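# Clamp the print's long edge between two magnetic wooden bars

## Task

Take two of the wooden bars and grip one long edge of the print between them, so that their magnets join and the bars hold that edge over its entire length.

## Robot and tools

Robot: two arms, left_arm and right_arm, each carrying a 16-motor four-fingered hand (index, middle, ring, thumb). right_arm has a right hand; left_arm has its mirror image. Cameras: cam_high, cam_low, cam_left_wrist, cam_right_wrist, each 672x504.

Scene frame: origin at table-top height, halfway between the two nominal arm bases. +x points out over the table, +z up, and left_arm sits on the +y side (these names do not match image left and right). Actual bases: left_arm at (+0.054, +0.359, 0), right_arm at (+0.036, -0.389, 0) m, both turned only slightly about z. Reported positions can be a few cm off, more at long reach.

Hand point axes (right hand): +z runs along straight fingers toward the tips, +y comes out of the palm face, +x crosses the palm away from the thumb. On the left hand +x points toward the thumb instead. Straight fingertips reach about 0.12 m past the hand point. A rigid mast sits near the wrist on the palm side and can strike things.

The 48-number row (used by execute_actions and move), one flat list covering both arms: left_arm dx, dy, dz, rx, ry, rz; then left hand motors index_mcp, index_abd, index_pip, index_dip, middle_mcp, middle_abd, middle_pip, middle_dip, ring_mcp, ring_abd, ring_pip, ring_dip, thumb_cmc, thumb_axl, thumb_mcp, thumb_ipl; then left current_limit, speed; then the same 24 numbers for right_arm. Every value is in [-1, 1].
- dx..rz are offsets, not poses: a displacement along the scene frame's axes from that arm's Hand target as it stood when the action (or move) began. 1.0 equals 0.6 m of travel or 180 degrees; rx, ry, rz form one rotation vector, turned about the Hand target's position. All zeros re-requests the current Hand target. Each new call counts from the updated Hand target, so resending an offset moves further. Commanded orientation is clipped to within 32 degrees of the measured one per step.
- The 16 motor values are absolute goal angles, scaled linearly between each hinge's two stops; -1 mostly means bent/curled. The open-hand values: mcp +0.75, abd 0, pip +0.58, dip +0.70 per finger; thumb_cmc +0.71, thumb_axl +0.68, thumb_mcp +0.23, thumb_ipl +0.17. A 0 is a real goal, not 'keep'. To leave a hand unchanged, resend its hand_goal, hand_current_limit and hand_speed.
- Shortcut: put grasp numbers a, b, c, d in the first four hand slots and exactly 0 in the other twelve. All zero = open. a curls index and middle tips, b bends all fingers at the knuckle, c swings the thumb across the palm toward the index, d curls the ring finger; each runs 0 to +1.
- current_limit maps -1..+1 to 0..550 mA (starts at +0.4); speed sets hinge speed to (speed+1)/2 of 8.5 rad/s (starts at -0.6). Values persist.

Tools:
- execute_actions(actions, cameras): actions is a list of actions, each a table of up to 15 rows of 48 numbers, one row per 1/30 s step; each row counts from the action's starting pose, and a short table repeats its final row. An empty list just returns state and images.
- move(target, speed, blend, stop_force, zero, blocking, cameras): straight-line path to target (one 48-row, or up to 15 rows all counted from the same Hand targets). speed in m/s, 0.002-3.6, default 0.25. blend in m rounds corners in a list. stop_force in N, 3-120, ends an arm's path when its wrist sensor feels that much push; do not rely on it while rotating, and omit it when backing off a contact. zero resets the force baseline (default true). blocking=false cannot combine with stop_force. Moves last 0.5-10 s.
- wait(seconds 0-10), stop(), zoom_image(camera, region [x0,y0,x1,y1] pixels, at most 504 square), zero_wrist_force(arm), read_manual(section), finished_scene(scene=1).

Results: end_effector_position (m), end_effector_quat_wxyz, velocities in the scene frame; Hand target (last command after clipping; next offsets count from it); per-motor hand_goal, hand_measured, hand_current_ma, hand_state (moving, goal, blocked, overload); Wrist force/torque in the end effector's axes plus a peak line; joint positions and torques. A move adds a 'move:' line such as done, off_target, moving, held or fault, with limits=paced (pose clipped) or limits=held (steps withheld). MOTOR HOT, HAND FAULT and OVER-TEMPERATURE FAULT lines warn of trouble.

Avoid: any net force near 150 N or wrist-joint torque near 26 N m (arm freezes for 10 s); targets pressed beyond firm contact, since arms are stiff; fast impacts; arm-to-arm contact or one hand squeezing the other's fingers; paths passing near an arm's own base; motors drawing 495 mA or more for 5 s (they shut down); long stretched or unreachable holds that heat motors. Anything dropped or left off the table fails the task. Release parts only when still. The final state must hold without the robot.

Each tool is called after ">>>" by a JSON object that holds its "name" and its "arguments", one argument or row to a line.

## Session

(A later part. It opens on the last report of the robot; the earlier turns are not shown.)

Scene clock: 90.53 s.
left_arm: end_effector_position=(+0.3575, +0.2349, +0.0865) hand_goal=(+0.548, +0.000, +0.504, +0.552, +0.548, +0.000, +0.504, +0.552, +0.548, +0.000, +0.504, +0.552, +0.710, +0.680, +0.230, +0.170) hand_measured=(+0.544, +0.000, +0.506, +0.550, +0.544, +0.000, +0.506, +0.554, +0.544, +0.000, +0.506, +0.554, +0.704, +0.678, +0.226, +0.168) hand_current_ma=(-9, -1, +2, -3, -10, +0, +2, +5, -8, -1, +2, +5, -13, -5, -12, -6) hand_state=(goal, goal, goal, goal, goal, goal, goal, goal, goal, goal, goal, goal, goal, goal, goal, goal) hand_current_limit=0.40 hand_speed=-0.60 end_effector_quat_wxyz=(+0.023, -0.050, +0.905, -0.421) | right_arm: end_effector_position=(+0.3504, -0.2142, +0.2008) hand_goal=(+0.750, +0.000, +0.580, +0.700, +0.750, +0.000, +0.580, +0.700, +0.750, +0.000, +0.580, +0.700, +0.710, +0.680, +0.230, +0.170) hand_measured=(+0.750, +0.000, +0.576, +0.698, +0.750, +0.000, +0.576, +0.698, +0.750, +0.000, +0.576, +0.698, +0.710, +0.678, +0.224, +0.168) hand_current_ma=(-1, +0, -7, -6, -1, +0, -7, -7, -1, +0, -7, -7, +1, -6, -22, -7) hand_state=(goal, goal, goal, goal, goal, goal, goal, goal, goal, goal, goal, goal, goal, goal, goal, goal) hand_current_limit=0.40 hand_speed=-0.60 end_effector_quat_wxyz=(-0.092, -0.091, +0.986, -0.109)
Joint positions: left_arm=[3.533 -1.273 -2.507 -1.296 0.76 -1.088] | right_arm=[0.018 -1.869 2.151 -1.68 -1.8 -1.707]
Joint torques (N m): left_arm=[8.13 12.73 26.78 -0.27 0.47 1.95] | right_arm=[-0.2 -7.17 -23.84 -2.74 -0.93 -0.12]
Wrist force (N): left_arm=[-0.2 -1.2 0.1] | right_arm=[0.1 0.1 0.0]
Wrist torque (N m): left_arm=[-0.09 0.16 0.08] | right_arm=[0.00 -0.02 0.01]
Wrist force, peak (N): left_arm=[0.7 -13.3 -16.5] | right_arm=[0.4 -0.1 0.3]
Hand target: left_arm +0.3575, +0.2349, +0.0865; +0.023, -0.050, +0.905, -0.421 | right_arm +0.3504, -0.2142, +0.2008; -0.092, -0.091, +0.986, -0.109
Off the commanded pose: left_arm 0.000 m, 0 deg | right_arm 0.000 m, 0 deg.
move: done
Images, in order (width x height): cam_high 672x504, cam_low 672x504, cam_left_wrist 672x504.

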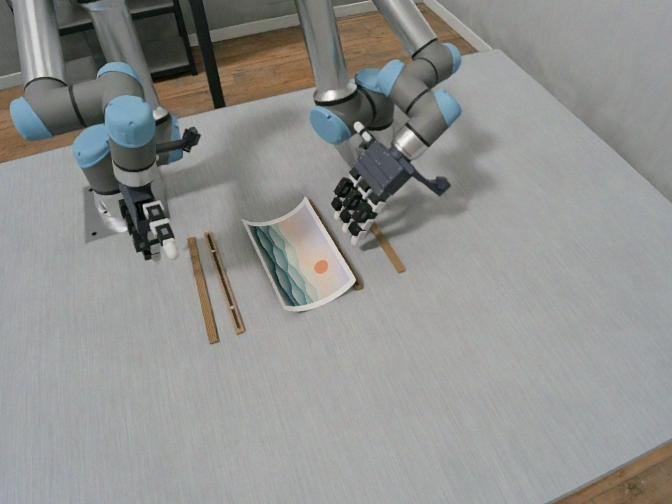

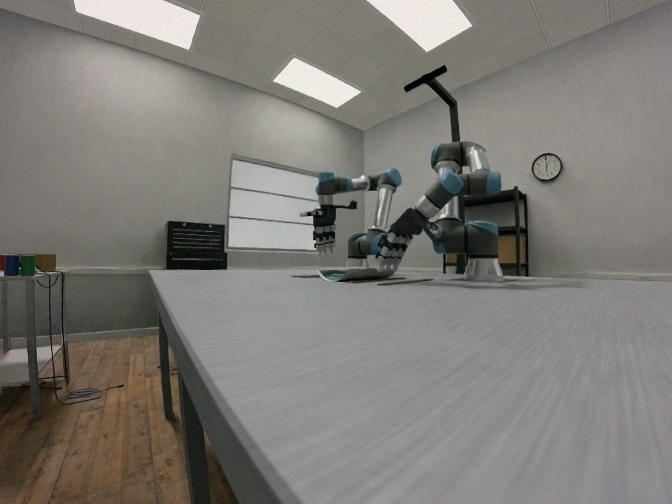

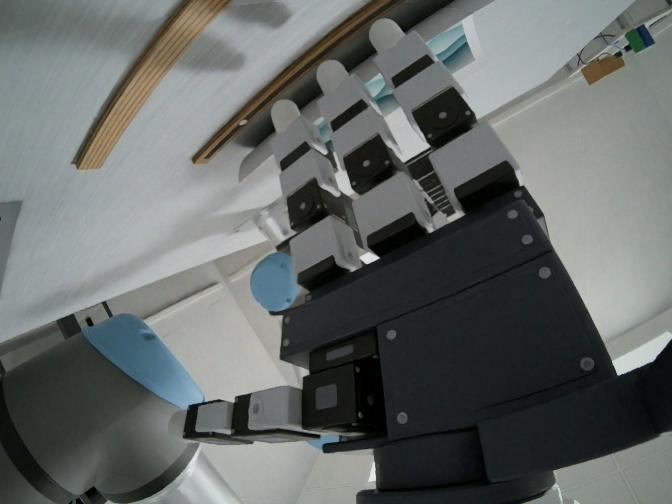

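>>> {"name": "move", "arguments": {
  "target": [
    [0.0027, -0.0517, 0, 0, 0, -0.0056, 0.548,0,0.504,0.551, 0.548,0,0.504,0.551, 0.548,0,0.504,0.551, 0.71,0.68,0.23,0.17, 0.4, -0.6, 0, 0, 0, 0, 0, 0, 0,0,0,0,0,0,0,0,0,0,0,0,0,0,0,0, 0.4, -0.6],
    [0.0027, -0.0517, -0.04, 0, 0, -0.0056, 0.548,0,0.504,0.551, 0.548,0,0.504,0.551, 0.548,0,0.504,0.551, 0.71,0.68,0.23,0.17, 0.4, -0.6, 0, 0, 0, 0, 0, 0, 0,0,0,0,0,0,0,0,0,0,0,0,0,0,0,0, 0.4, -0.6],
    [0.0027, -0.0517, -0.0542, 0, 0, -0.0056, 0.548,0,0.504,0.551, 0.548,0,0.504,0.551, 0.548,0,0.504,0.551, 0.71,0.68,0.23,0.17, 0.4, -0.6, 0, 0, 0, 0, 0, 0, 0,0,0,0,0,0,0,0,0,0,0,0,0,0,0,0, 0.4, -0.6],
    [-0.004, -0.0492, -0.0542, 0, 0, 0.0078, 0.548,0,0.504,0.551, 0.548,0,0.504,0.551, 0.548,0,0.504,0.551, 0.71,0.68,0.23,0.17, 0.4, -0.6, 0, 0, 0, 0, 0, 0, 0,0,0,0,0,0,0,0,0,0,0,0,0,0,0,0, 0.4, -0.6],
    [-0.004, -0.0492, -0.025, 0, 0, 0.0078, 0.548,0,0.504,0.551, 0.548,0,0.504,0.551, 0.548,0,0.504,0.551, 0.71,0.68,0.23,0.17, 0.4, -0.6, 0, 0, 0, 0, 0, 0, 0,0,0,0,0,0,0,0,0,0,0,0,0,0,0,0, 0.4, -0.6],
    [-0.0055, 0.0, 0.04, 0, 0, -0.005, 0.548,0,0.504,0.551, 0.548,0,0.504,0.551, 0.548,0,0.504,0.551, 0.71,0.68,0.23,0.17, 0.4, -0.6, 0, 0, 0, 0, 0, 0, 0,0,0,0,0,0,0,0,0,0,0,0,0,0,0,0, 0.4, -0.6]
  ],
  "speed": [0.08, 0.05, 0.015, 0.02, 0.03, 0.1],
  "cameras": ["cam_high", "cam_left_wrist"]
}}

>>> {"name": "zoom_image", "arguments": {
  "camera": "cam_high",
  "region": [270, 150, 430, 330]
}}

>>> {"name": "zoom_image", "arguments": {
  "camera": "cam_left_wrist",
  "region": [150, 0, 550, 300]
}}

Scene clock: 99.53 s.
left_arm: end_effector_position=(+0.3542, +0.2349, +0.1105) hand_goal=(+0.548, +0.000, +0.504, +0.552, +0.548, +0.000, +0.504, +0.552, +0.548, +0.000, +0.504, +0.552, +0.710, +0.680, +0.230, +0.170) hand_measured=(+0.544, +0.002, +0.506, +0.554, +0.544, +0.000, +0.506, +0.554, +0.544, +0.000, +0.506, +0.554, +0.704, +0.678, +0.226, +0.168) hand_current_ma=(-9, +3, +2, +5, -10, +1, +2, +5, -8, -1, +2, +5, -13, -5, -12, -6) hand_state=(goal, goal, goal, goal, goal, goal, goal, goal, goal, goal, goal, goal, goal, goal, goal, goal) hand_current_limit=0.40 hand_speed=-0.60 end_effector_quat_wxyz=(+0.019, -0.043, +0.906, -0.422) end_effector_velocity=(+0.000, +0.000, +0.000) end_effector_angular_velocity=(-0.002, +0.002, +0.000) | right_arm: end_effector_position=(+0.3504, -0.2142, +0.2008) hand_goal=(+0.750, +0.000, +0.580, +0.700, +0.750, +0.000, +0.580, +0.700, +0.750, +0.000, +0.580, +0.700, +0.710, +0.680, +0.230, +0.170) hand_measured=(+0.750, +0.000, +0.576, +0.698, +0.750, +0.000, +0.576, +0.698, +0.750, +0.000, +0.576, +0.698, +0.710, +0.678, +0.224, +0.168) hand_current_ma=(-1, +0, -7, -6, -1, +0, -7, -7, -1, +0, -7, -7, +1, -6, -22, -7) hand_state=(goal, goal, goal, goal, goal, goal, goal, goal, goal, goal, goal, goal, goal, goal, goal, goal) hand_current_limit=0.40 hand_speed=-0.60 end_effector_quat_wxyz=(-0.092, -0.091, +0.986, -0.109)
Joint positions: left_arm=[3.534 -1.216 -2.462 -1.416 0.767 -1.064] | right_arm=[0.018 -1.869 2.151 -1.68 -1.8 -1.707]
Joint velocities: left_arm=[0.001 0 0.001 -0.005 -0.001 0.002] | right_arm=[within noise]
Joint torques (N m): left_arm=[10 10.67 28.7 0.16 0.52 1.75] | right_arm=[-0.62 -7.38 -23.53 -2.86 -1.11 0.06]
Wrist force (N): left_arm=[0.1 -1.1 0.1] | right_arm=[0.0 -0.2 0.1]
Wrist torque (N m): left_arm=[-0.03 0.14 0.09] | right_arm=[-0.03 -0.01 0.00]
Wrist force, peak (N): left_arm=[-0.4 -13.5 -15.0] | right_arm=[-0.2 -0.3 0.3]
Hand target: left_arm +0.3542, +0.2349, +0.1105; +0.019, -0.043, +0.906, -0.422 | right_arm +0.3504, -0.2142, +0.2008; -0.092, -0.091, +0.986, -0.109
Off the commanded pose: left_arm 0.000 m, 0 deg | right_arm 0.000 m, 0 deg.
move: done
Images, in order (width x height): cam_high 672x504, cam_left_wrist 672x504.

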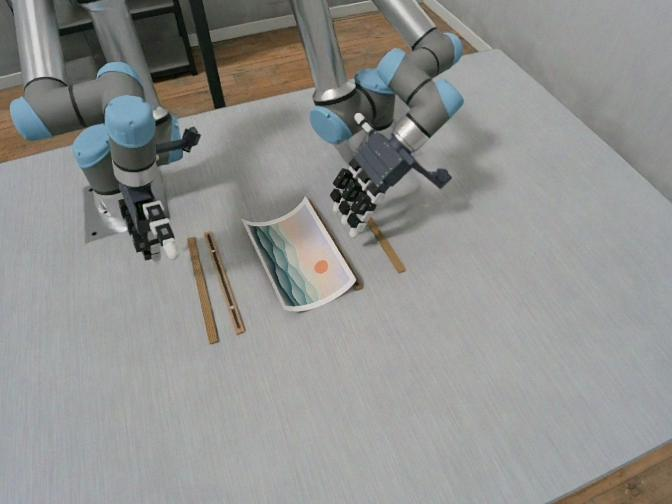

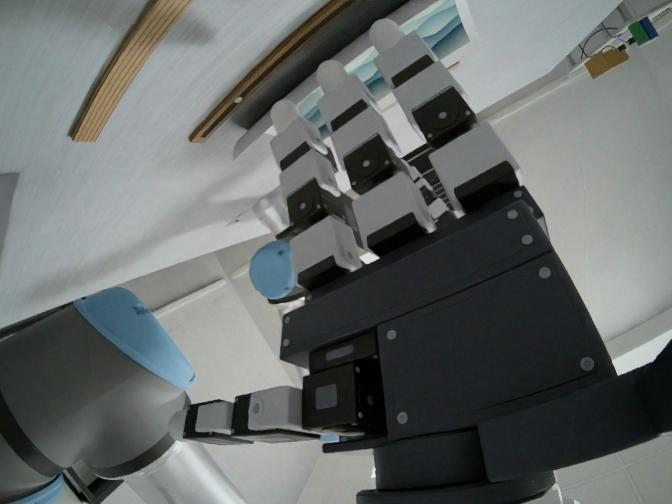

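Scaled by 2.800 from the camera's 672x504 image, which has a finer 960x720 frame.

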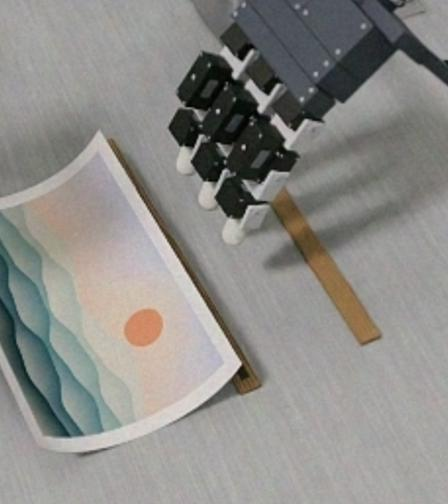

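Scaled by 1.260 from the camera's 672x504 image, which has a finer 960x720 frame.

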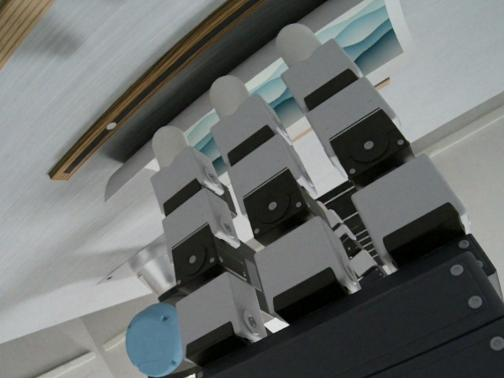

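>>> {"name": "zoom_image", "arguments": {
  "camera": "cam_high",
  "region": [295, 185, 375, 245]
}}

>>> {"name": "zoom_image", "arguments": {
  "camera": "cam_high",
  "region": [320, 240, 400, 300]
}}

>>> {"name": "zoom_image", "arguments": {
  "camera": "cam_high",
  "region": [235, 190, 375, 320]
}}

Scaled by 6.300 from the camera's 672x504 image, which has a finer 960x720 frame.

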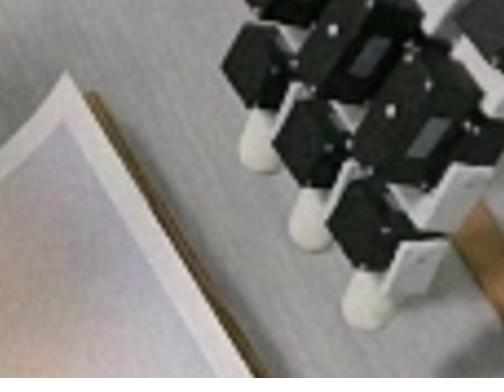

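Scaled by 6.300 from the camera's 672x504 image, which has a finer 960x720 frame.

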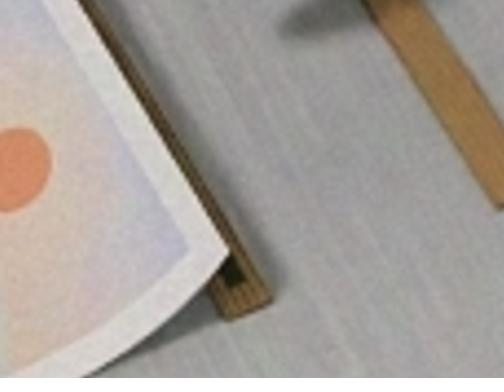

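Scaled by 3.600 from the camera's 672x504 image, which has a finer 960x720 frame.

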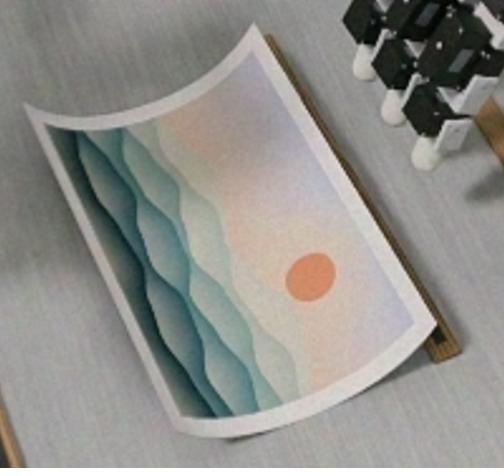

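>>> {"name": "move", "arguments": {
  "target": [
    [0.073, -0.055, -0.04, 0, 0, 0, 0.548,0,0.504,0.551, 0.548,0,0.504,0.551, 0.548,0,0.504,0.551, 0.71,0.68,0.23,0.17, 0.4, -0.6, 0, 0, 0, 0, 0, 0, 0,0,0,0,0,0,0,0,0,0,0,0,0,0,0,0, 0.4, -0.6],
    [0.073, -0.055, -0.0798, 0, 0, 0, 0.548,0,0.504,0.551, 0.548,0,0.504,0.551, 0.548,0,0.504,0.551, 0.71,0.68,0.23,0.17, 0.4, -0.6, 0, 0, 0, 0, 0, 0, 0,0,0,0,0,0,0,0,0,0,0,0,0,0,0,0, 0.4, -0.6],
    [0.073, -0.055, -0.0942, 0, 0, 0, 0.548,0,0.504,0.551, 0.548,0,0.504,0.551, 0.548,0,0.504,0.551, 0.71,0.68,0.23,0.17, 0.4, -0.6, 0, 0, 0, 0, 0, 0, 0,0,0,0,0,0,0,0,0,0,0,0,0,0,0,0, 0.4, -0.6],
    [0.0698, -0.0453, -0.0942, 0, 0, 0.0056, 0.548,0,0.504,0.551, 0.548,0,0.504,0.551, 0.548,0,0.504,0.551, 0.71,0.68,0.23,0.17, 0.4, -0.6, 0, 0, 0, 0, 0, 0, 0,0,0,0,0,0,0,0,0,0,0,0,0,0,0,0, 0.4, -0.6],
    [0.0698, -0.0453, -0.059, 0, 0, 0.0056, 0.548,0,0.504,0.551, 0.548,0,0.504,0.551, 0.548,0,0.504,0.551, 0.71,0.68,0.23,0.17, 0.4, -0.6, 0, 0, 0, 0, 0, 0, 0,0,0,0,0,0,0,0,0,0,0,0,0,0,0,0, 0.4, -0.6],
    [0.0698, 0.0, 0.0, 0, 0, 0.0056, 0.548,0,0.504,0.551, 0.548,0,0.504,0.551, 0.548,0,0.504,0.551, 0.71,0.68,0.23,0.17, 0.4, -0.6, 0, 0, 0, 0, 0, 0, 0,0,0,0,0,0,0,0,0,0,0,0,0,0,0,0, 0.4, -0.6]
  ],
  "speed": [0.1, 0.05, 0.015, 0.02, 0.03, 0.1],
  "cameras": ["cam_high", "cam_left_wrist"]
}}

>>> {"name": "zoom_image", "arguments": {
  "camera": "cam_high",
  "region": [295, 185, 375, 245]
}}

>>> {"name": "zoom_image", "arguments": {
  "camera": "cam_high",
  "region": [320, 240, 400, 300]
}}

>>> {"name": "zoom_image", "arguments": {
  "camera": "cam_high",
  "region": [235, 180, 415, 320]
}}

Scene clock: 110.70 s.
left_arm: end_effector_position=(+0.3961, +0.2349, +0.1105) hand_goal=(+0.548, +0.000, +0.504, +0.552, +0.548, +0.000, +0.504, +0.552, +0.548, +0.000, +0.504, +0.552, +0.710, +0.680, +0.230, +0.170) hand_measured=(+0.544, +0.002, +0.506, +0.554, +0.544, +0.000, +0.506, +0.554, +0.544, +0.000, +0.506, +0.554, +0.704, +0.678, +0.226, +0.168) hand_current_ma=(-9, +2, +2, +5, -10, +0, +2, +5, -8, -1, +2, +5, -13, -5, -12, -6) hand_state=(goal, goal, goal, goal, goal, goal, goal, goal, goal, goal, goal, goal, goal, goal, goal, goal) hand_current_limit=0.40 hand_speed=-0.60 end_effector_quat_wxyz=(+0.023, -0.051, +0.905, -0.421) | right_arm: end_effector_position=(+0.3504, -0.2142, +0.2008) hand_goal=(+0.750, +0.000, +0.580, +0.700, +0.750, +0.000, +0.580, +0.700, +0.750, +0.000, +0.580, +0.700, +0.710, +0.680, +0.230, +0.170) hand_measured=(+0.750, +0.000, +0.576, +0.698, +0.750, +0.000, +0.576, +0.698, +0.750, +0.000, +0.576, +0.698, +0.710, +0.678, +0.224, +0.168) hand_current_ma=(-1, +0, -7, -6, -1, +0, -7, -7, -1, +0, -7, -7, +1, -6, -22, -7) hand_state=(goal, goal, goal, goal, goal, goal, goal, goal, goal, goal, goal, goal, goal, goal, goal, goal) hand_current_limit=0.40 hand_speed=-0.60 end_effector_quat_wxyz=(-0.092, -0.091, +0.986, -0.109)
Joint positions: left_arm=[3.482 -1.353 -2.395 -1.276 0.743 -1.16] | right_arm=[0.018 -1.869 2.151 -1.68 -1.8 -1.707]
Joint torques (N m): left_arm=[9.27 17.85 28.07 0.12 0.51 1.84] | right_arm=[-0.24 -8.42 -23.94 -2.94 -0.98 0.11]
Wrist force (N): left_arm=[-0.2 -1.0 0.2] | right_arm=[0.1 0.0 0.2]
Wrist torque (N m): left_arm=[-0.07 0.21 0.05] | right_arm=[-0.03 -0.02 0.00]
Wrist force, peak (N): left_arm=[-0.1 -13.4 -14.6] | right_arm=[-0.2 -0.3 0.3]
Hand target: left_arm +0.3961, +0.2349, +0.1105; +0.023, -0.051, +0.905, -0.421 | right_arm +0.3504, -0.2142, +0.2008; -0.092, -0.091, +0.986, -0.109
Off the commanded pose: left_arm 0.000 m, 0 deg | right_arm 0.000 m, 0 deg.
move: done
Images, in order (width x height): cam_high 672x504, cam_left_wrist 672x504.

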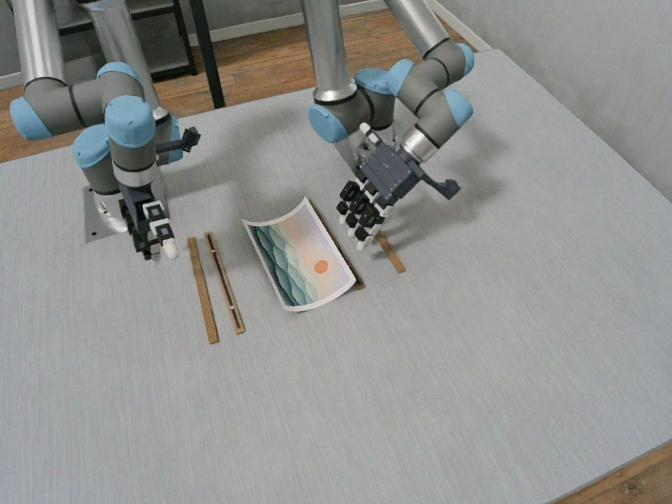

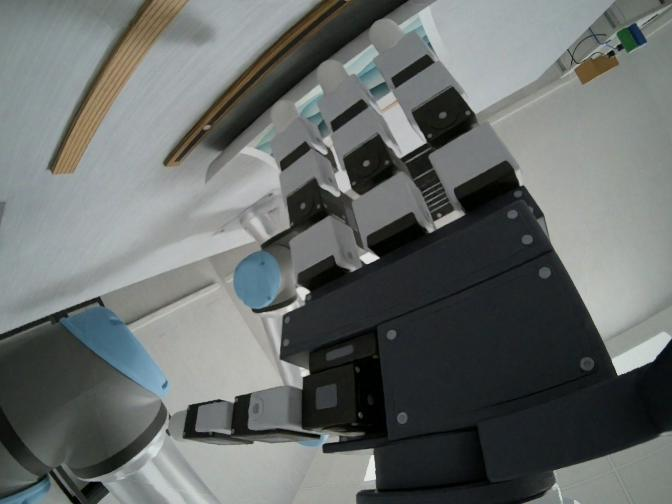

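Scaled by 6.300 from the camera's 672x504 image, which has a finer 960x720 frame.

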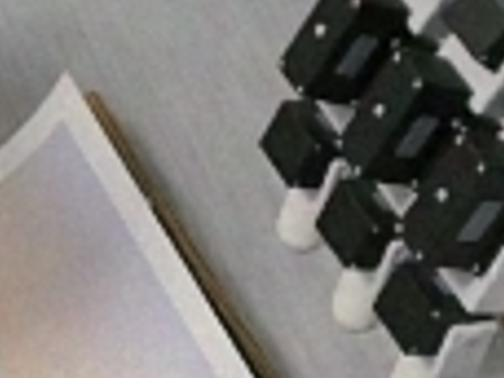

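Scaled by 6.300 from the camera's 672x504 image, which has a finer 960x720 frame.

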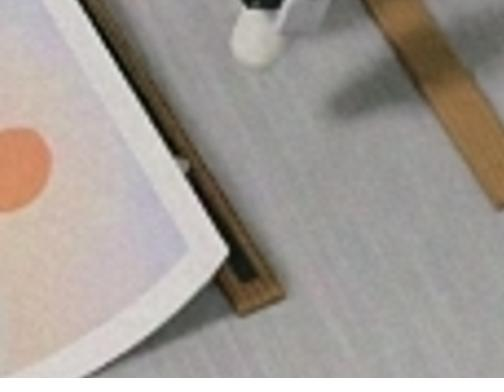

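Scaled by 2.800 from the camera's 672x504 image, which has a finer 960x720 frame.

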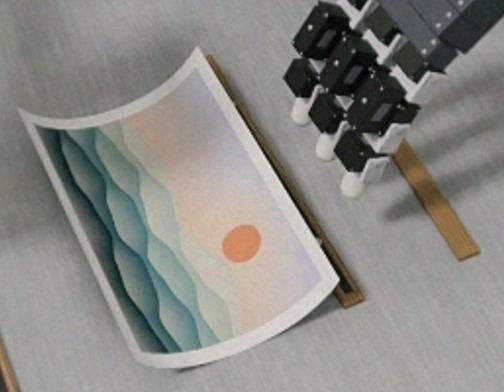

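>>> {"name": "move", "arguments": {
  "target": [
    [-0.0498, -0.0562, -0.04, 0, 0, 0, 0.548,0,0.504,0.551, 0.548,0,0.504,0.551, 0.548,0,0.504,0.551, 0.71,0.68,0.23,0.17, 0.4, -0.6, 0, 0, 0, 0, 0, 0, 0,0,0,0,0,0,0,0,0,0,0,0,0,0,0,0, 0.4, -0.6],
    [-0.0498, -0.0562, -0.0798, 0, 0, 0, 0.548,0,0.504,0.551, 0.548,0,0.504,0.551, 0.548,0,0.504,0.551, 0.71,0.68,0.23,0.17, 0.4, -0.6, 0, 0, 0, 0, 0, 0, 0,0,0,0,0,0,0,0,0,0,0,0,0,0,0,0, 0.4, -0.6],
    [-0.0498, -0.0562, -0.0942, 0, 0, 0, 0.548,0,0.504,0.551, 0.548,0,0.504,0.551, 0.548,0,0.504,0.551, 0.71,0.68,0.23,0.17, 0.4, -0.6, 0, 0, 0, 0, 0, 0, 0,0,0,0,0,0,0,0,0,0,0,0,0,0,0,0, 0.4, -0.6],
    [-0.034, -0.0545, -0.0942, 0, 0, 0, 0.548,0,0.504,0.551, 0.548,0,0.504,0.551, 0.548,0,0.504,0.551, 0.71,0.68,0.23,0.17, 0.4, -0.6, 0, 0, 0, 0, 0, 0, 0,0,0,0,0,0,0,0,0,0,0,0,0,0,0,0, 0.4, -0.6],
    [-0.034, -0.0545, -0.059, 0, 0, 0, 0.548,0,0.504,0.551, 0.548,0,0.504,0.551, 0.548,0,0.504,0.551, 0.71,0.68,0.23,0.17, 0.4, -0.6, 0, 0, 0, 0, 0, 0, 0,0,0,0,0,0,0,0,0,0,0,0,0,0,0,0, 0.4, -0.6],
    [-0.034, 0.0, 0.0, 0, 0, 0, 0.548,0,0.504,0.551, 0.548,0,0.504,0.551, 0.548,0,0.504,0.551, 0.71,0.68,0.23,0.17, 0.4, -0.6, 0, 0, 0, 0, 0, 0, 0,0,0,0,0,0,0,0,0,0,0,0,0,0,0,0, 0.4, -0.6]
  ],
  "speed": [0.1, 0.05, 0.015, 0.02, 0.03, 0.1],
  "cameras": ["cam_high", "cam_left_wrist"]
}}

>>> {"name": "zoom_image", "arguments": {
  "camera": "cam_high",
  "region": [295, 185, 375, 245]
}}

>>> {"name": "zoom_image", "arguments": {
  "camera": "cam_high",
  "region": [320, 240, 400, 300]
}}

>>> {"name": "zoom_image", "arguments": {
  "camera": "cam_high",
  "region": [235, 180, 415, 320]
}}

Scene clock: 118.57 s.
left_arm: end_effector_position=(+0.3757, +0.2349, +0.1105) hand_goal=(+0.548, +0.000, +0.504, +0.552, +0.548, +0.000, +0.504, +0.552, +0.548, +0.000, +0.504, +0.552, +0.710, +0.680, +0.230, +0.170) hand_measured=(+0.544, +0.002, +0.506, +0.554, +0.544, +0.004, +0.506, +0.554, +0.544, +0.004, +0.506, +0.554, +0.704, +0.678, +0.226, +0.168) hand_current_ma=(-9, +5, +2, +5, -10, +6, +2, +5, -8, +5, +2, +5, -13, -5, -12, -6) hand_state=(goal, goal, goal, goal, goal, goal, goal, goal, goal, goal, goal, goal, goal, goal, goal, goal) hand_current_limit=0.40 hand_speed=-0.60 end_effector_quat_wxyz=(+0.023, -0.051, +0.905, -0.421) | right_arm: end_effector_position=(+0.3504, -0.2142, +0.2008) hand_goal=(+0.750, +0.000, +0.580, +0.700, +0.750, +0.000, +0.580, +0.700, +0.750, +0.000, +0.580, +0.700, +0.710, +0.680, +0.230, +0.170) hand_measured=(+0.750, +0.000, +0.576, +0.698, +0.750, +0.000, +0.576, +0.698, +0.750, +0.000, +0.576, +0.698, +0.710, +0.678, +0.224, +0.168) hand_current_ma=(-1, +0, -7, -6, -1, +0, -7, -7, -1, +0, -7, -7, +1, -6, -22, -7) hand_state=(goal, goal, goal, goal, goal, goal, goal, goal, goal, goal, goal, goal, goal, goal, goal, goal) hand_current_limit=0.40 hand_speed=-0.60 end_effector_quat_wxyz=(-0.092, -0.091, +0.986, -0.109)
Joint positions: left_arm=[3.507 -1.285 -2.433 -1.332 0.751 -1.125] | right_arm=[0.018 -1.869 2.151 -1.68 -1.8 -1.707]
Joint torques (N m): left_arm=[9.47 14.32 29.88 0.28 0.19 1.96] | right_arm=[-0.22 -7.02 -23.4 -2.88 -1.06 0.11]
Wrist force (N): left_arm=[0.0 -1.2 0.3] | right_arm=[0.0 -0.1 0.4]
Wrist torque (N m): left_arm=[-0.06 0.14 0.10] | right_arm=[-0.04 -0.01 0.00]
Wrist force, peak (N): left_arm=[0.8 -13.0 -15.1] | right_arm=[0.1 -0.2 0.4]
Hand target: left_arm +0.3757, +0.2349, +0.1105; +0.023, -0.051, +0.905, -0.421 | right_arm +0.3504, -0.2142, +0.2008; -0.092, -0.091, +0.986, -0.109
Off the commanded pose: left_arm 0.000 m, 0 deg | right_arm 0.000 m, 0 deg.
move: done
Images, in order (width x height): cam_high 672x504, cam_left_wrist 672x504.

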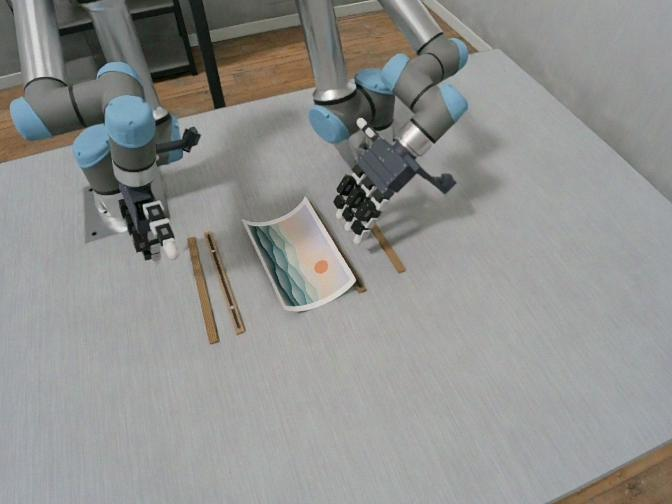

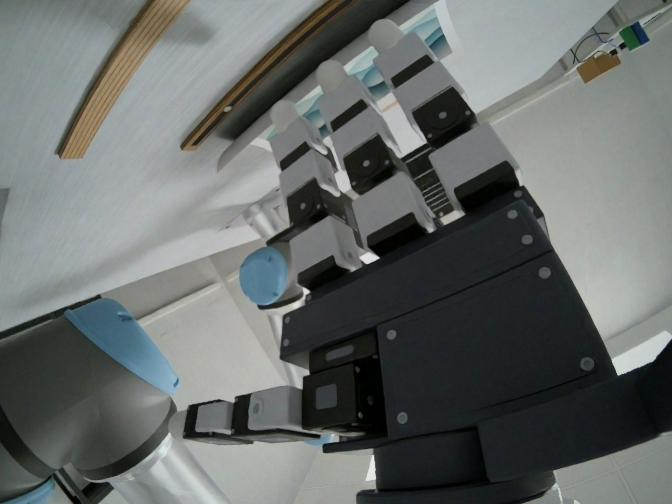

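Scaled by 6.300 from the camera's 672x504 image, which has a finer 960x720 frame.

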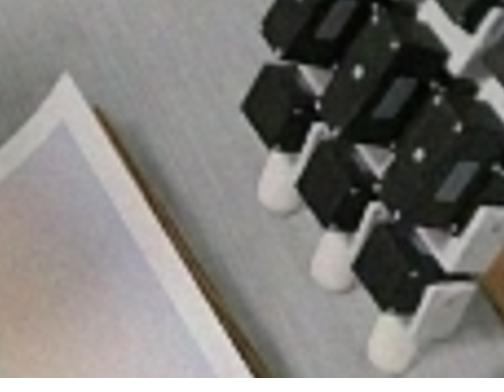

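Scaled by 6.300 from the camera's 672x504 image, which has a finer 960x720 frame.

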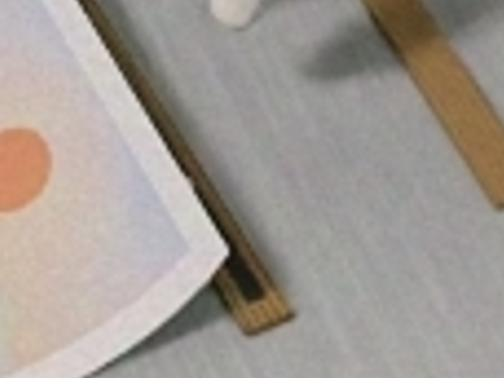

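Scaled by 2.800 from the camera's 672x504 image, which has a finer 960x720 frame.

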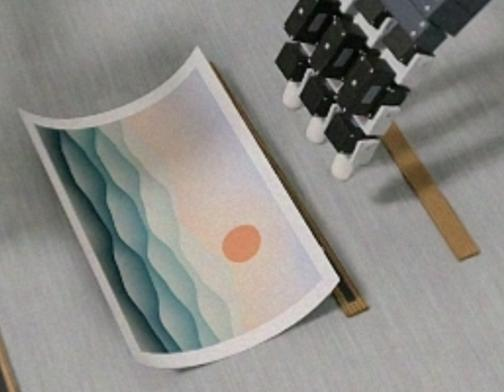

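>>> {"name": "move", "arguments": {
  "target": [0.0088, -0.0932, -0.0342, -0.1107, -0.0099, -0.0142, 0.1233,0,-0.4818,0.8406, 0.1233,0,-0.4818,0.8406, 0.2055,0,-0.5182,0.8406, -0.664,0.68,0.1022,0.0032, 0.4, -0.6, 0, 0, 0, 0, 0, 0, 0,0,0,0,0,0,0,0,0,0,0,0,0,0,0,0, 0.4, -0.6],
  "speed": 0.15,
  "cameras": ["cam_high", "cam_low", "cam_left_wrist"]
}}

>>> {"name": "zoom_image", "arguments": {
  "camera": "cam_high",
  "region": [300, 130, 460, 310]
}}

>>> {"name": "zoom_image", "arguments": {
  "camera": "cam_left_wrist",
  "region": [150, 50, 550, 350]
}}

Scene clock: 130.40 s.
left_arm: end_effector_position=(+0.3810, +0.1790, +0.0900) hand_goal=(+0.124, +0.000, -0.482, +0.840, +0.124, +0.000, -0.482, +0.840, +0.206, +0.000, -0.518, +0.840, -0.664, +0.680, +0.102, +0.004) hand_measured=(+0.124, +0.002, -0.476, +0.838, +0.124, +0.004, -0.474, +0.838, +0.206, +0.004, -0.512, +0.838, -0.660, +0.678, +0.102, +0.006) hand_current_ma=(+0, +5, +14, -5, +0, +5, +16, -4, -1, +5, +15, -5, +7, -5, +0, +4) hand_state=(goal, goal, goal, goal, goal, goal, goal, goal, goal, goal, goal, goal, goal, goal, goal, goal) hand_current_limit=0.40 hand_speed=-0.60 end_effector_quat_wxyz=(+0.019, -0.028, +0.819, -0.573) | right_arm: end_effector_position=(+0.3504, -0.2142, +0.2008) hand_goal=(+0.750, +0.000, +0.580, +0.700, +0.750, +0.000, +0.580, +0.700, +0.750, +0.000, +0.580, +0.700, +0.710, +0.680, +0.230, +0.170) hand_measured=(+0.750, +0.000, +0.576, +0.698, +0.750, +0.000, +0.576, +0.698, +0.750, +0.000, +0.576, +0.698, +0.710, +0.678, +0.224, +0.168) hand_current_ma=(-1, +0, -7, -6, -1, +0, -7, -7, -1, +0, -7, -7, +1, -6, -22, -7) hand_state=(goal, goal, goal, goal, goal, goal, goal, goal, goal, goal, goal, goal, goal, goal, goal, goal) hand_current_limit=0.40 hand_speed=-0.60 end_effector_quat_wxyz=(-0.092, -0.091, +0.986, -0.109)
Joint positions: left_arm=[3.525 -1.455 -2.434 -1.594 0.499 -0.736] | right_arm=[0.018 -1.869 2.151 -1.68 -1.8 -1.707]
Joint torques (N m): left_arm=[-8.9 4.48 25.54 -0.87 -2.37 2.02] | right_arm=[-0.09 -5.79 -23.4 -3.22 -1.18 -0.08]
Wrist force (N): left_arm=[0.2 -1.4 0.2] | right_arm=[-0.1 0.2 0.3]
Wrist torque (N m): left_arm=[-0.01 0.12 0.11] | right_arm=[0.00 0.00 0.00]
Wrist force, peak (N): left_arm=[0.5 -2.0 0.4] | right_arm=[0.2 -0.2 0.5]
Hand target: left_arm +0.3810, +0.1790, +0.0900; +0.019, -0.028, +0.819, -0.573 | right_arm +0.3504, -0.2142, +0.2008; -0.092, -0.091, +0.986, -0.109
Off the commanded pose: left_arm 0.000 m, 0 deg | right_arm 0.000 m, 0 deg.
move: done
Images, in order (width x height): cam_high 672x504, cam_low 672x504, cam_left_wrist 672x504.

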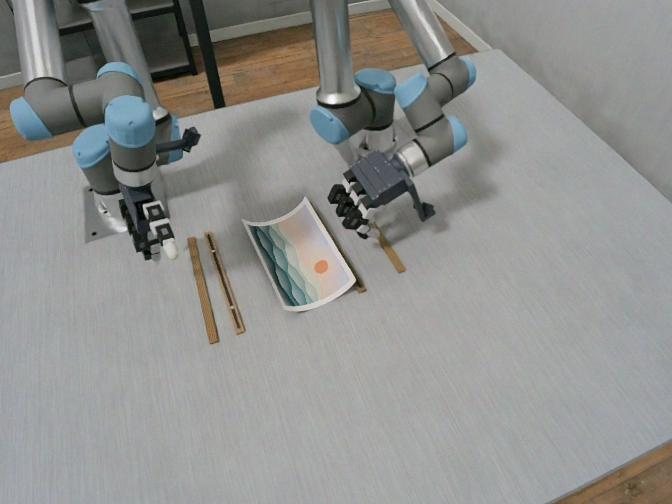

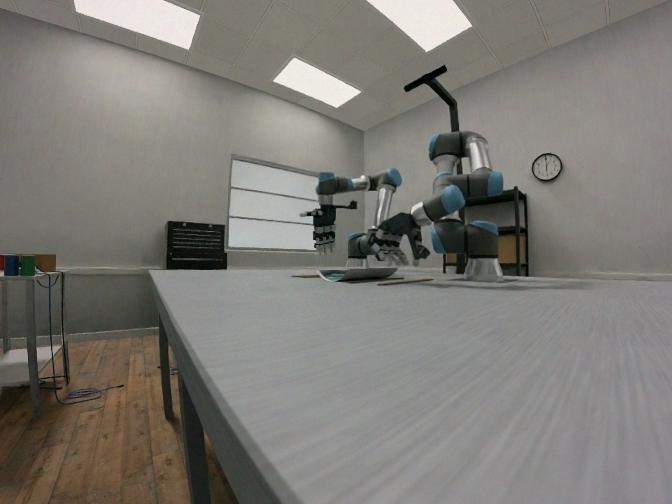

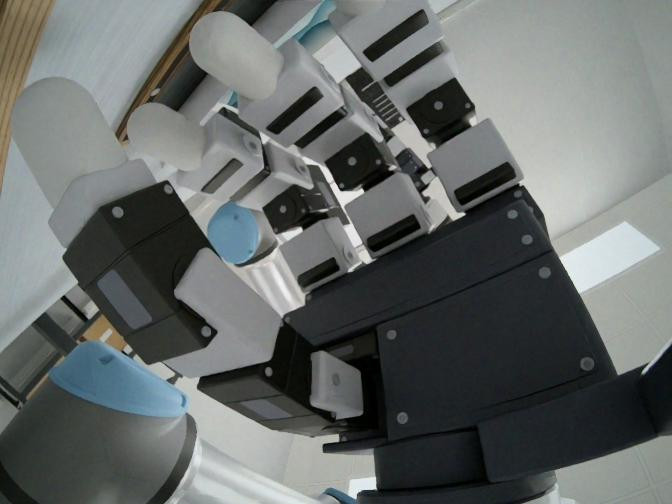

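Scaled by 2.800 from the camera's 672x504 image, which has a finer 960x720 frame.

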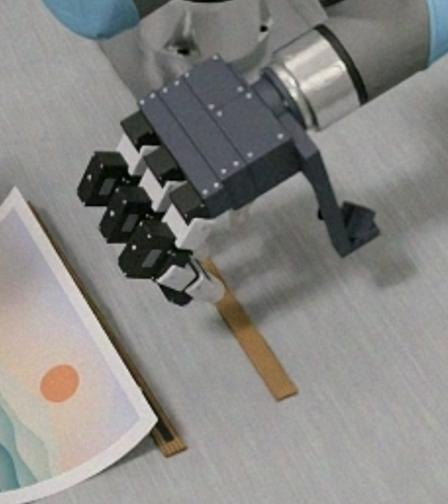

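Scaled by 1.260 from the camera's 672x504 image, which has a finer 960x720 frame.

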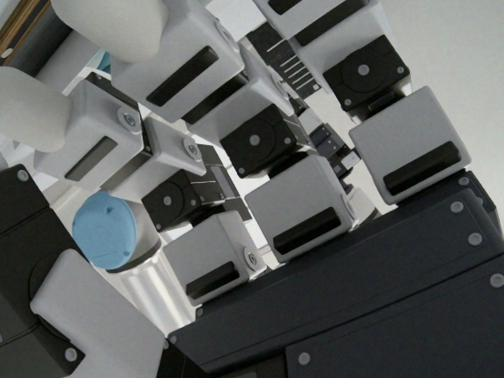

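>>> {"name": "move", "arguments": {
  "target": [0, 0, -0.06, 0, 0, 0, 0.1233,0,-0.4818,0.8406, 0.1233,0,-0.4818,0.8406, 0.2055,0,-0.5182,0.8406, -0.664,0.68,0.1022,0.0032, 0.4, -0.6, 0, 0, 0, 0, 0, 0, 0,0,0,0,0,0,0,0,0,0,0,0,0,0,0,0, 0.4, -0.6],
  "speed": 0.08,
  "cameras": ["cam_high", "cam_low", "cam_left_wrist"]
}}

>>> {"name": "zoom_image", "arguments": {
  "camera": "cam_left_wrist",
  "region": [0, 0, 350, 260]
}}

>>> {"name": "zoom_image", "arguments": {
  "camera": "cam_low",
  "region": [300, 220, 470, 310]
}}

>>> {"name": "zoom_image", "arguments": {
  "camera": "cam_high",
  "region": [320, 170, 420, 290]
}}

Scene clock: 133.67 s.
left_arm: end_effector_position=(+0.3810, +0.1790, +0.0541) hand_goal=(+0.124, +0.000, -0.482, +0.840, +0.124, +0.000, -0.482, +0.840, +0.206, +0.000, -0.518, +0.840, -0.664, +0.680, +0.102, +0.004) hand_measured=(+0.124, +0.002, -0.476, +0.838, +0.124, +0.004, -0.476, +0.838, +0.206, +0.002, -0.512, +0.838, -0.660, +0.678, +0.102, +0.006) hand_current_ma=(+0, +5, +14, -5, +0, +5, +16, -4, -1, +5, +14, -5, +7, -5, +0, +4) hand_state=(goal, goal, goal, goal, goal, goal, goal, goal, goal, goal, goal, goal, goal, goal, goal, goal) hand_current_limit=0.40 hand_speed=-0.60 end_effector_quat_wxyz=(+0.019, -0.028, +0.819, -0.573) | right_arm: end_effector_position=(+0.3504, -0.2142, +0.2008) hand_goal=(+0.750, +0.000, +0.580, +0.700, +0.750, +0.000, +0.580, +0.700, +0.750, +0.000, +0.580, +0.700, +0.710, +0.680, +0.230, +0.170) hand_measured=(+0.750, +0.000, +0.576, +0.698, +0.750, +0.000, +0.576, +0.698, +0.750, +0.000, +0.576, +0.698, +0.710, +0.678, +0.224, +0.168) hand_current_ma=(-1, +0, -7, -6, -1, +0, -7, -7, -1, +0, -7, -7, +1, -6, -22, -7) hand_state=(goal, goal, goal, goal, goal, goal, goal, goal, goal, goal, goal, goal, goal, goal, goal, goal) hand_current_limit=0.40 hand_speed=-0.60 end_effector_quat_wxyz=(-0.092, -0.091, +0.986, -0.109)
Joint positions: left_arm=[3.525 -1.553 -2.48 -1.45 0.499 -0.736] | right_arm=[0.018 -1.869 2.151 -1.68 -1.8 -1.707]
Joint torques (N m): left_arm=[-8.24 6.08 5.92 2.77 -2.24 -2] | right_arm=[0.06 -6.72 -23.51 -3.16 -1.07 0.01]
Wrist force (N): left_arm=[0.0 -1.9 0.2] | right_arm=[0.1 -0.2 0.4]
Wrist torque (N m): left_arm=[-0.08 0.14 0.25] | right_arm=[-0.06 -0.02 0.00]
Wrist force, peak (N): left_arm=[0.4 -2.2 0.2] | right_arm=[0.1 -0.2 0.4]
Hand target: left_arm +0.3810, +0.1790, +0.0540; +0.019, -0.028, +0.819, -0.573 | right_arm +0.3504, -0.2142, +0.2008; -0.092, -0.091, +0.986, -0.109
Off the commanded pose: left_arm 0.000 m, 0 deg | right_arm 0.000 m, 0 deg.
move: done
Images, in order (width x height): cam_high 672x504, cam_low 672x504, cam_left_wrist 672x504.

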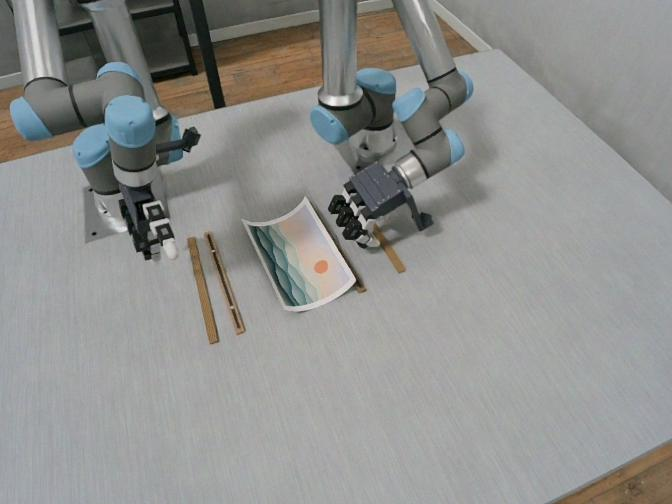

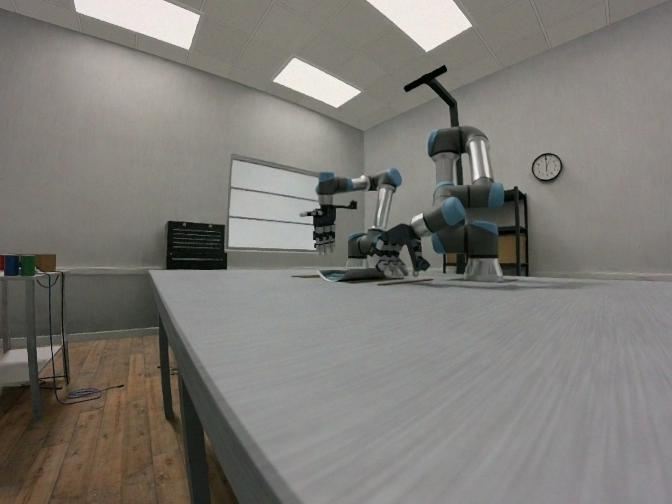

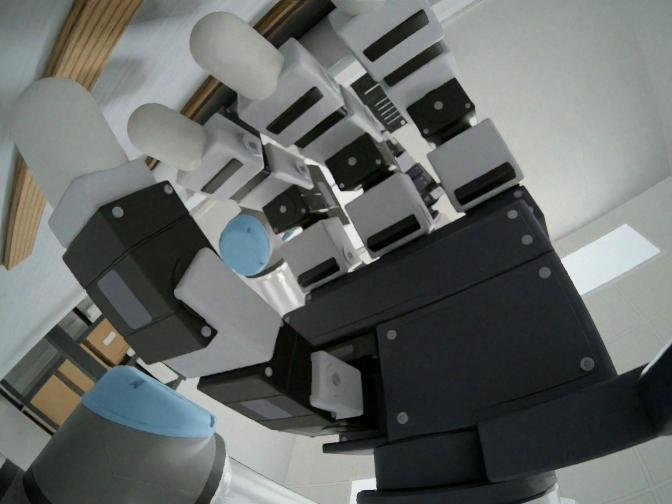

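Scaled by 1.440 from the camera's 672x504 image, which has a finer 960x720 frame.

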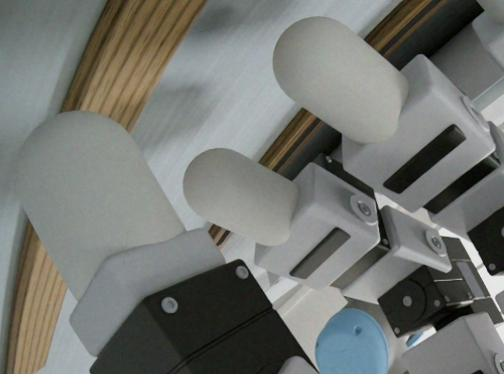

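Scaled by 2.965 from the camera's 672x504 image, which has a finer 960x720 frame.

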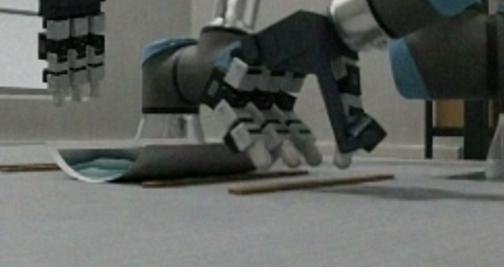

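Scaled by 4.200 from the camera's 672x504 image, which has a finer 960x720 frame.

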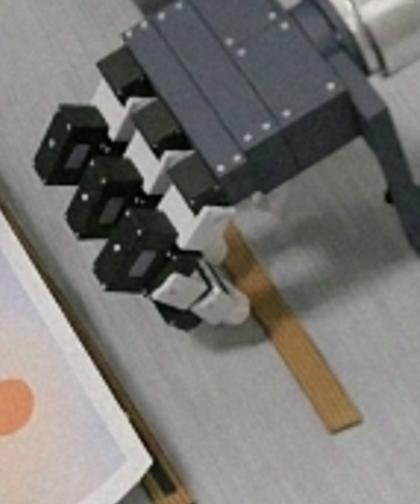

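>>> {"name": "move", "arguments": {
  "target": [0, 0, -0.0308, 0, 0, 0, 0.1233,0,-0.4818,0.8406, 0.1233,0,-0.4818,0.8406, 0.2055,0,-0.5182,0.8406, -0.664,0.68,0.1022,0.0032, 0.4, -0.6, 0, 0, 0, 0, 0, 0, 0,0,0,0,0,0,0,0,0,0,0,0,0,0,0,0, 0.4, -0.6],
  "speed": 0.02,
  "stop_force": 3,
  "cameras": ["cam_high", "cam_low", "cam_left_wrist"]
}}

>>> {"name": "zoom_image", "arguments": {
  "camera": "cam_left_wrist",
  "region": [0, 0, 350, 260]
}}

>>> {"name": "zoom_image", "arguments": {
  "camera": "cam_high",
  "region": [320, 170, 420, 290]
}}

>>> {"name": "zoom_image", "arguments": {
  "camera": "cam_low",
  "region": [300, 220, 470, 310]
}}

Scene clock: 138.43 s.
left_arm: end_effector_position=(+0.3810, +0.1790, +0.0355) hand_goal=(+0.124, +0.000, -0.482, +0.840, +0.124, +0.000, -0.482, +0.840, +0.206, +0.000, -0.518, +0.840, -0.664, +0.680, +0.102, +0.004) hand_measured=(+0.124, +0.002, -0.476, +0.838, +0.124, +0.004, -0.476, +0.838, +0.206, +0.002, -0.512, +0.838, -0.660, +0.678, +0.102, +0.006) hand_current_ma=(+0, +5, +14, -5, +0, +5, +16, -4, -1, +5, +14, -5, +7, -5, +0, +4) hand_state=(goal, goal, goal, goal, goal, goal, goal, goal, goal, goal, goal, goal, goal, goal, goal, goal) hand_current_limit=0.40 hand_speed=-0.60 end_effector_quat_wxyz=(+0.019, -0.028, +0.819, -0.573) | right_arm: end_effector_position=(+0.3504, -0.2142, +0.2008) hand_goal=(+0.750, +0.000, +0.580, +0.700, +0.750, +0.000, +0.580, +0.700, +0.750, +0.000, +0.580, +0.700, +0.710, +0.680, +0.230, +0.170) hand_measured=(+0.750, +0.000, +0.576, +0.698, +0.750, +0.000, +0.576, +0.698, +0.750, +0.000, +0.576, +0.698, +0.710, +0.678, +0.224, +0.168) hand_current_ma=(-1, +0, -7, -6, -1, +0, -7, -7, -1, +0, -7, -7, +1, -6, -22, -7) hand_state=(goal, goal, goal, goal, goal, goal, goal, goal, goal, goal, goal, goal, goal, goal, goal, goal) hand_current_limit=0.40 hand_speed=-0.60 end_effector_quat_wxyz=(-0.092, -0.091, +0.986, -0.109)
Joint positions: left_arm=[3.525 -1.611 -2.501 -1.372 0.499 -0.736] | right_arm=[0.018 -1.869 2.151 -1.68 -1.8 -1.707]
Joint torques (N m): left_arm=[-9.53 5.69 5.35 2.5 -2.5 -2.03] | right_arm=[0.88 -7.24 -25.04 -3.28 -1.41 -0.18]
Wrist force (N): left_arm=[0.0 -1.6 -0.2] | right_arm=[0.0 -0.1 0.1]
Wrist torque (N m): left_arm=[-0.01 0.13 0.24] | right_arm=[-0.03 0.00 -0.01]
Wrist force, peak (N): left_arm=[-0.2 -2.0 0.4] | right_arm=[-0.1 -0.1 0.5]
Hand target: left_arm +0.3810, +0.1790, +0.0355; +0.019, -0.028, +0.819, -0.573 | right_arm +0.3504, -0.2142, +0.2008; -0.092, -0.091, +0.986, -0.109
Off the commanded pose: left_arm 0.000 m, 0 deg | right_arm 0.000 m, 0 deg.
move: done
Images, in order (width x height): cam_high 672x504, cam_low 672x504, cam_left_wrist 672x504.

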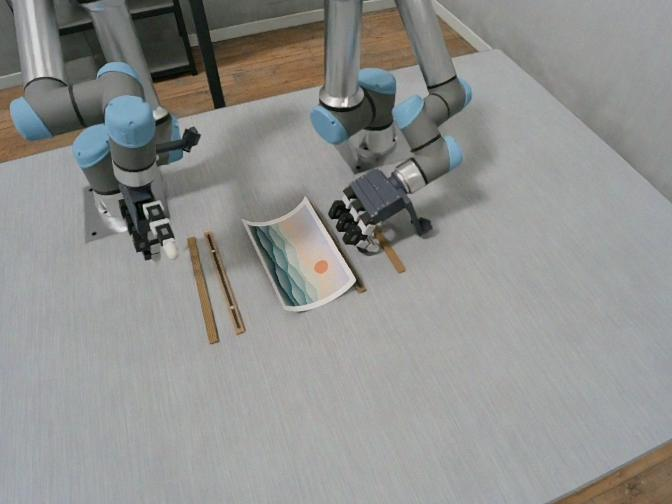

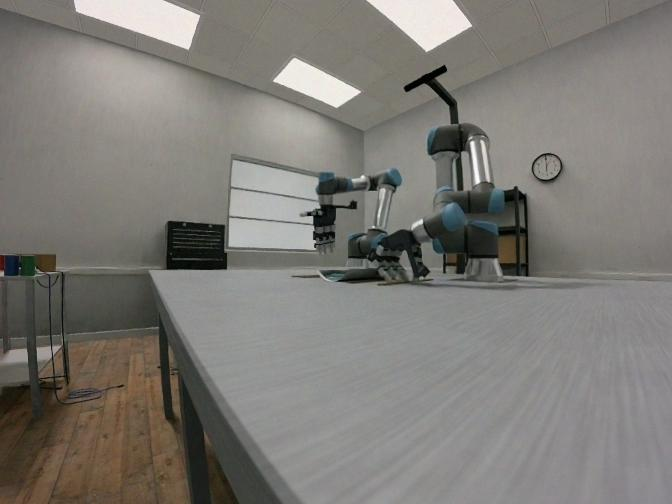

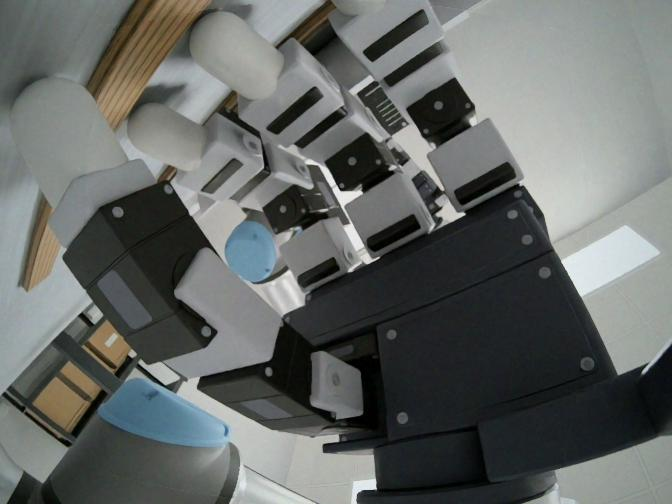

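Scaled by 1.440 from the camera's 672x504 image, which has a finer 960x720 frame.

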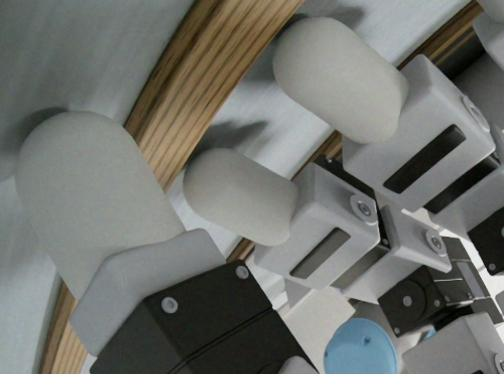

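Scaled by 4.200 from the camera's 672x504 image, which has a finer 960x720 frame.

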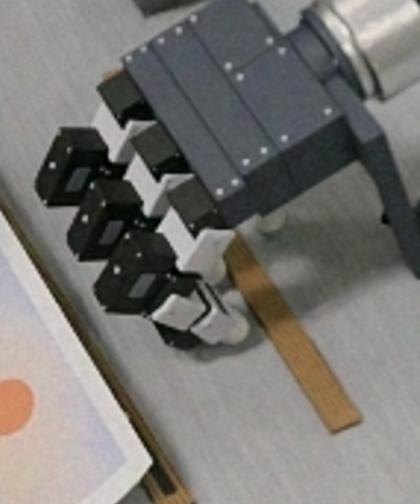

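Scaled by 2.965 from the camera's 672x504 image, which has a finer 960x720 frame.

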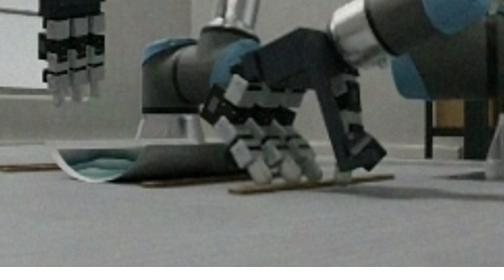

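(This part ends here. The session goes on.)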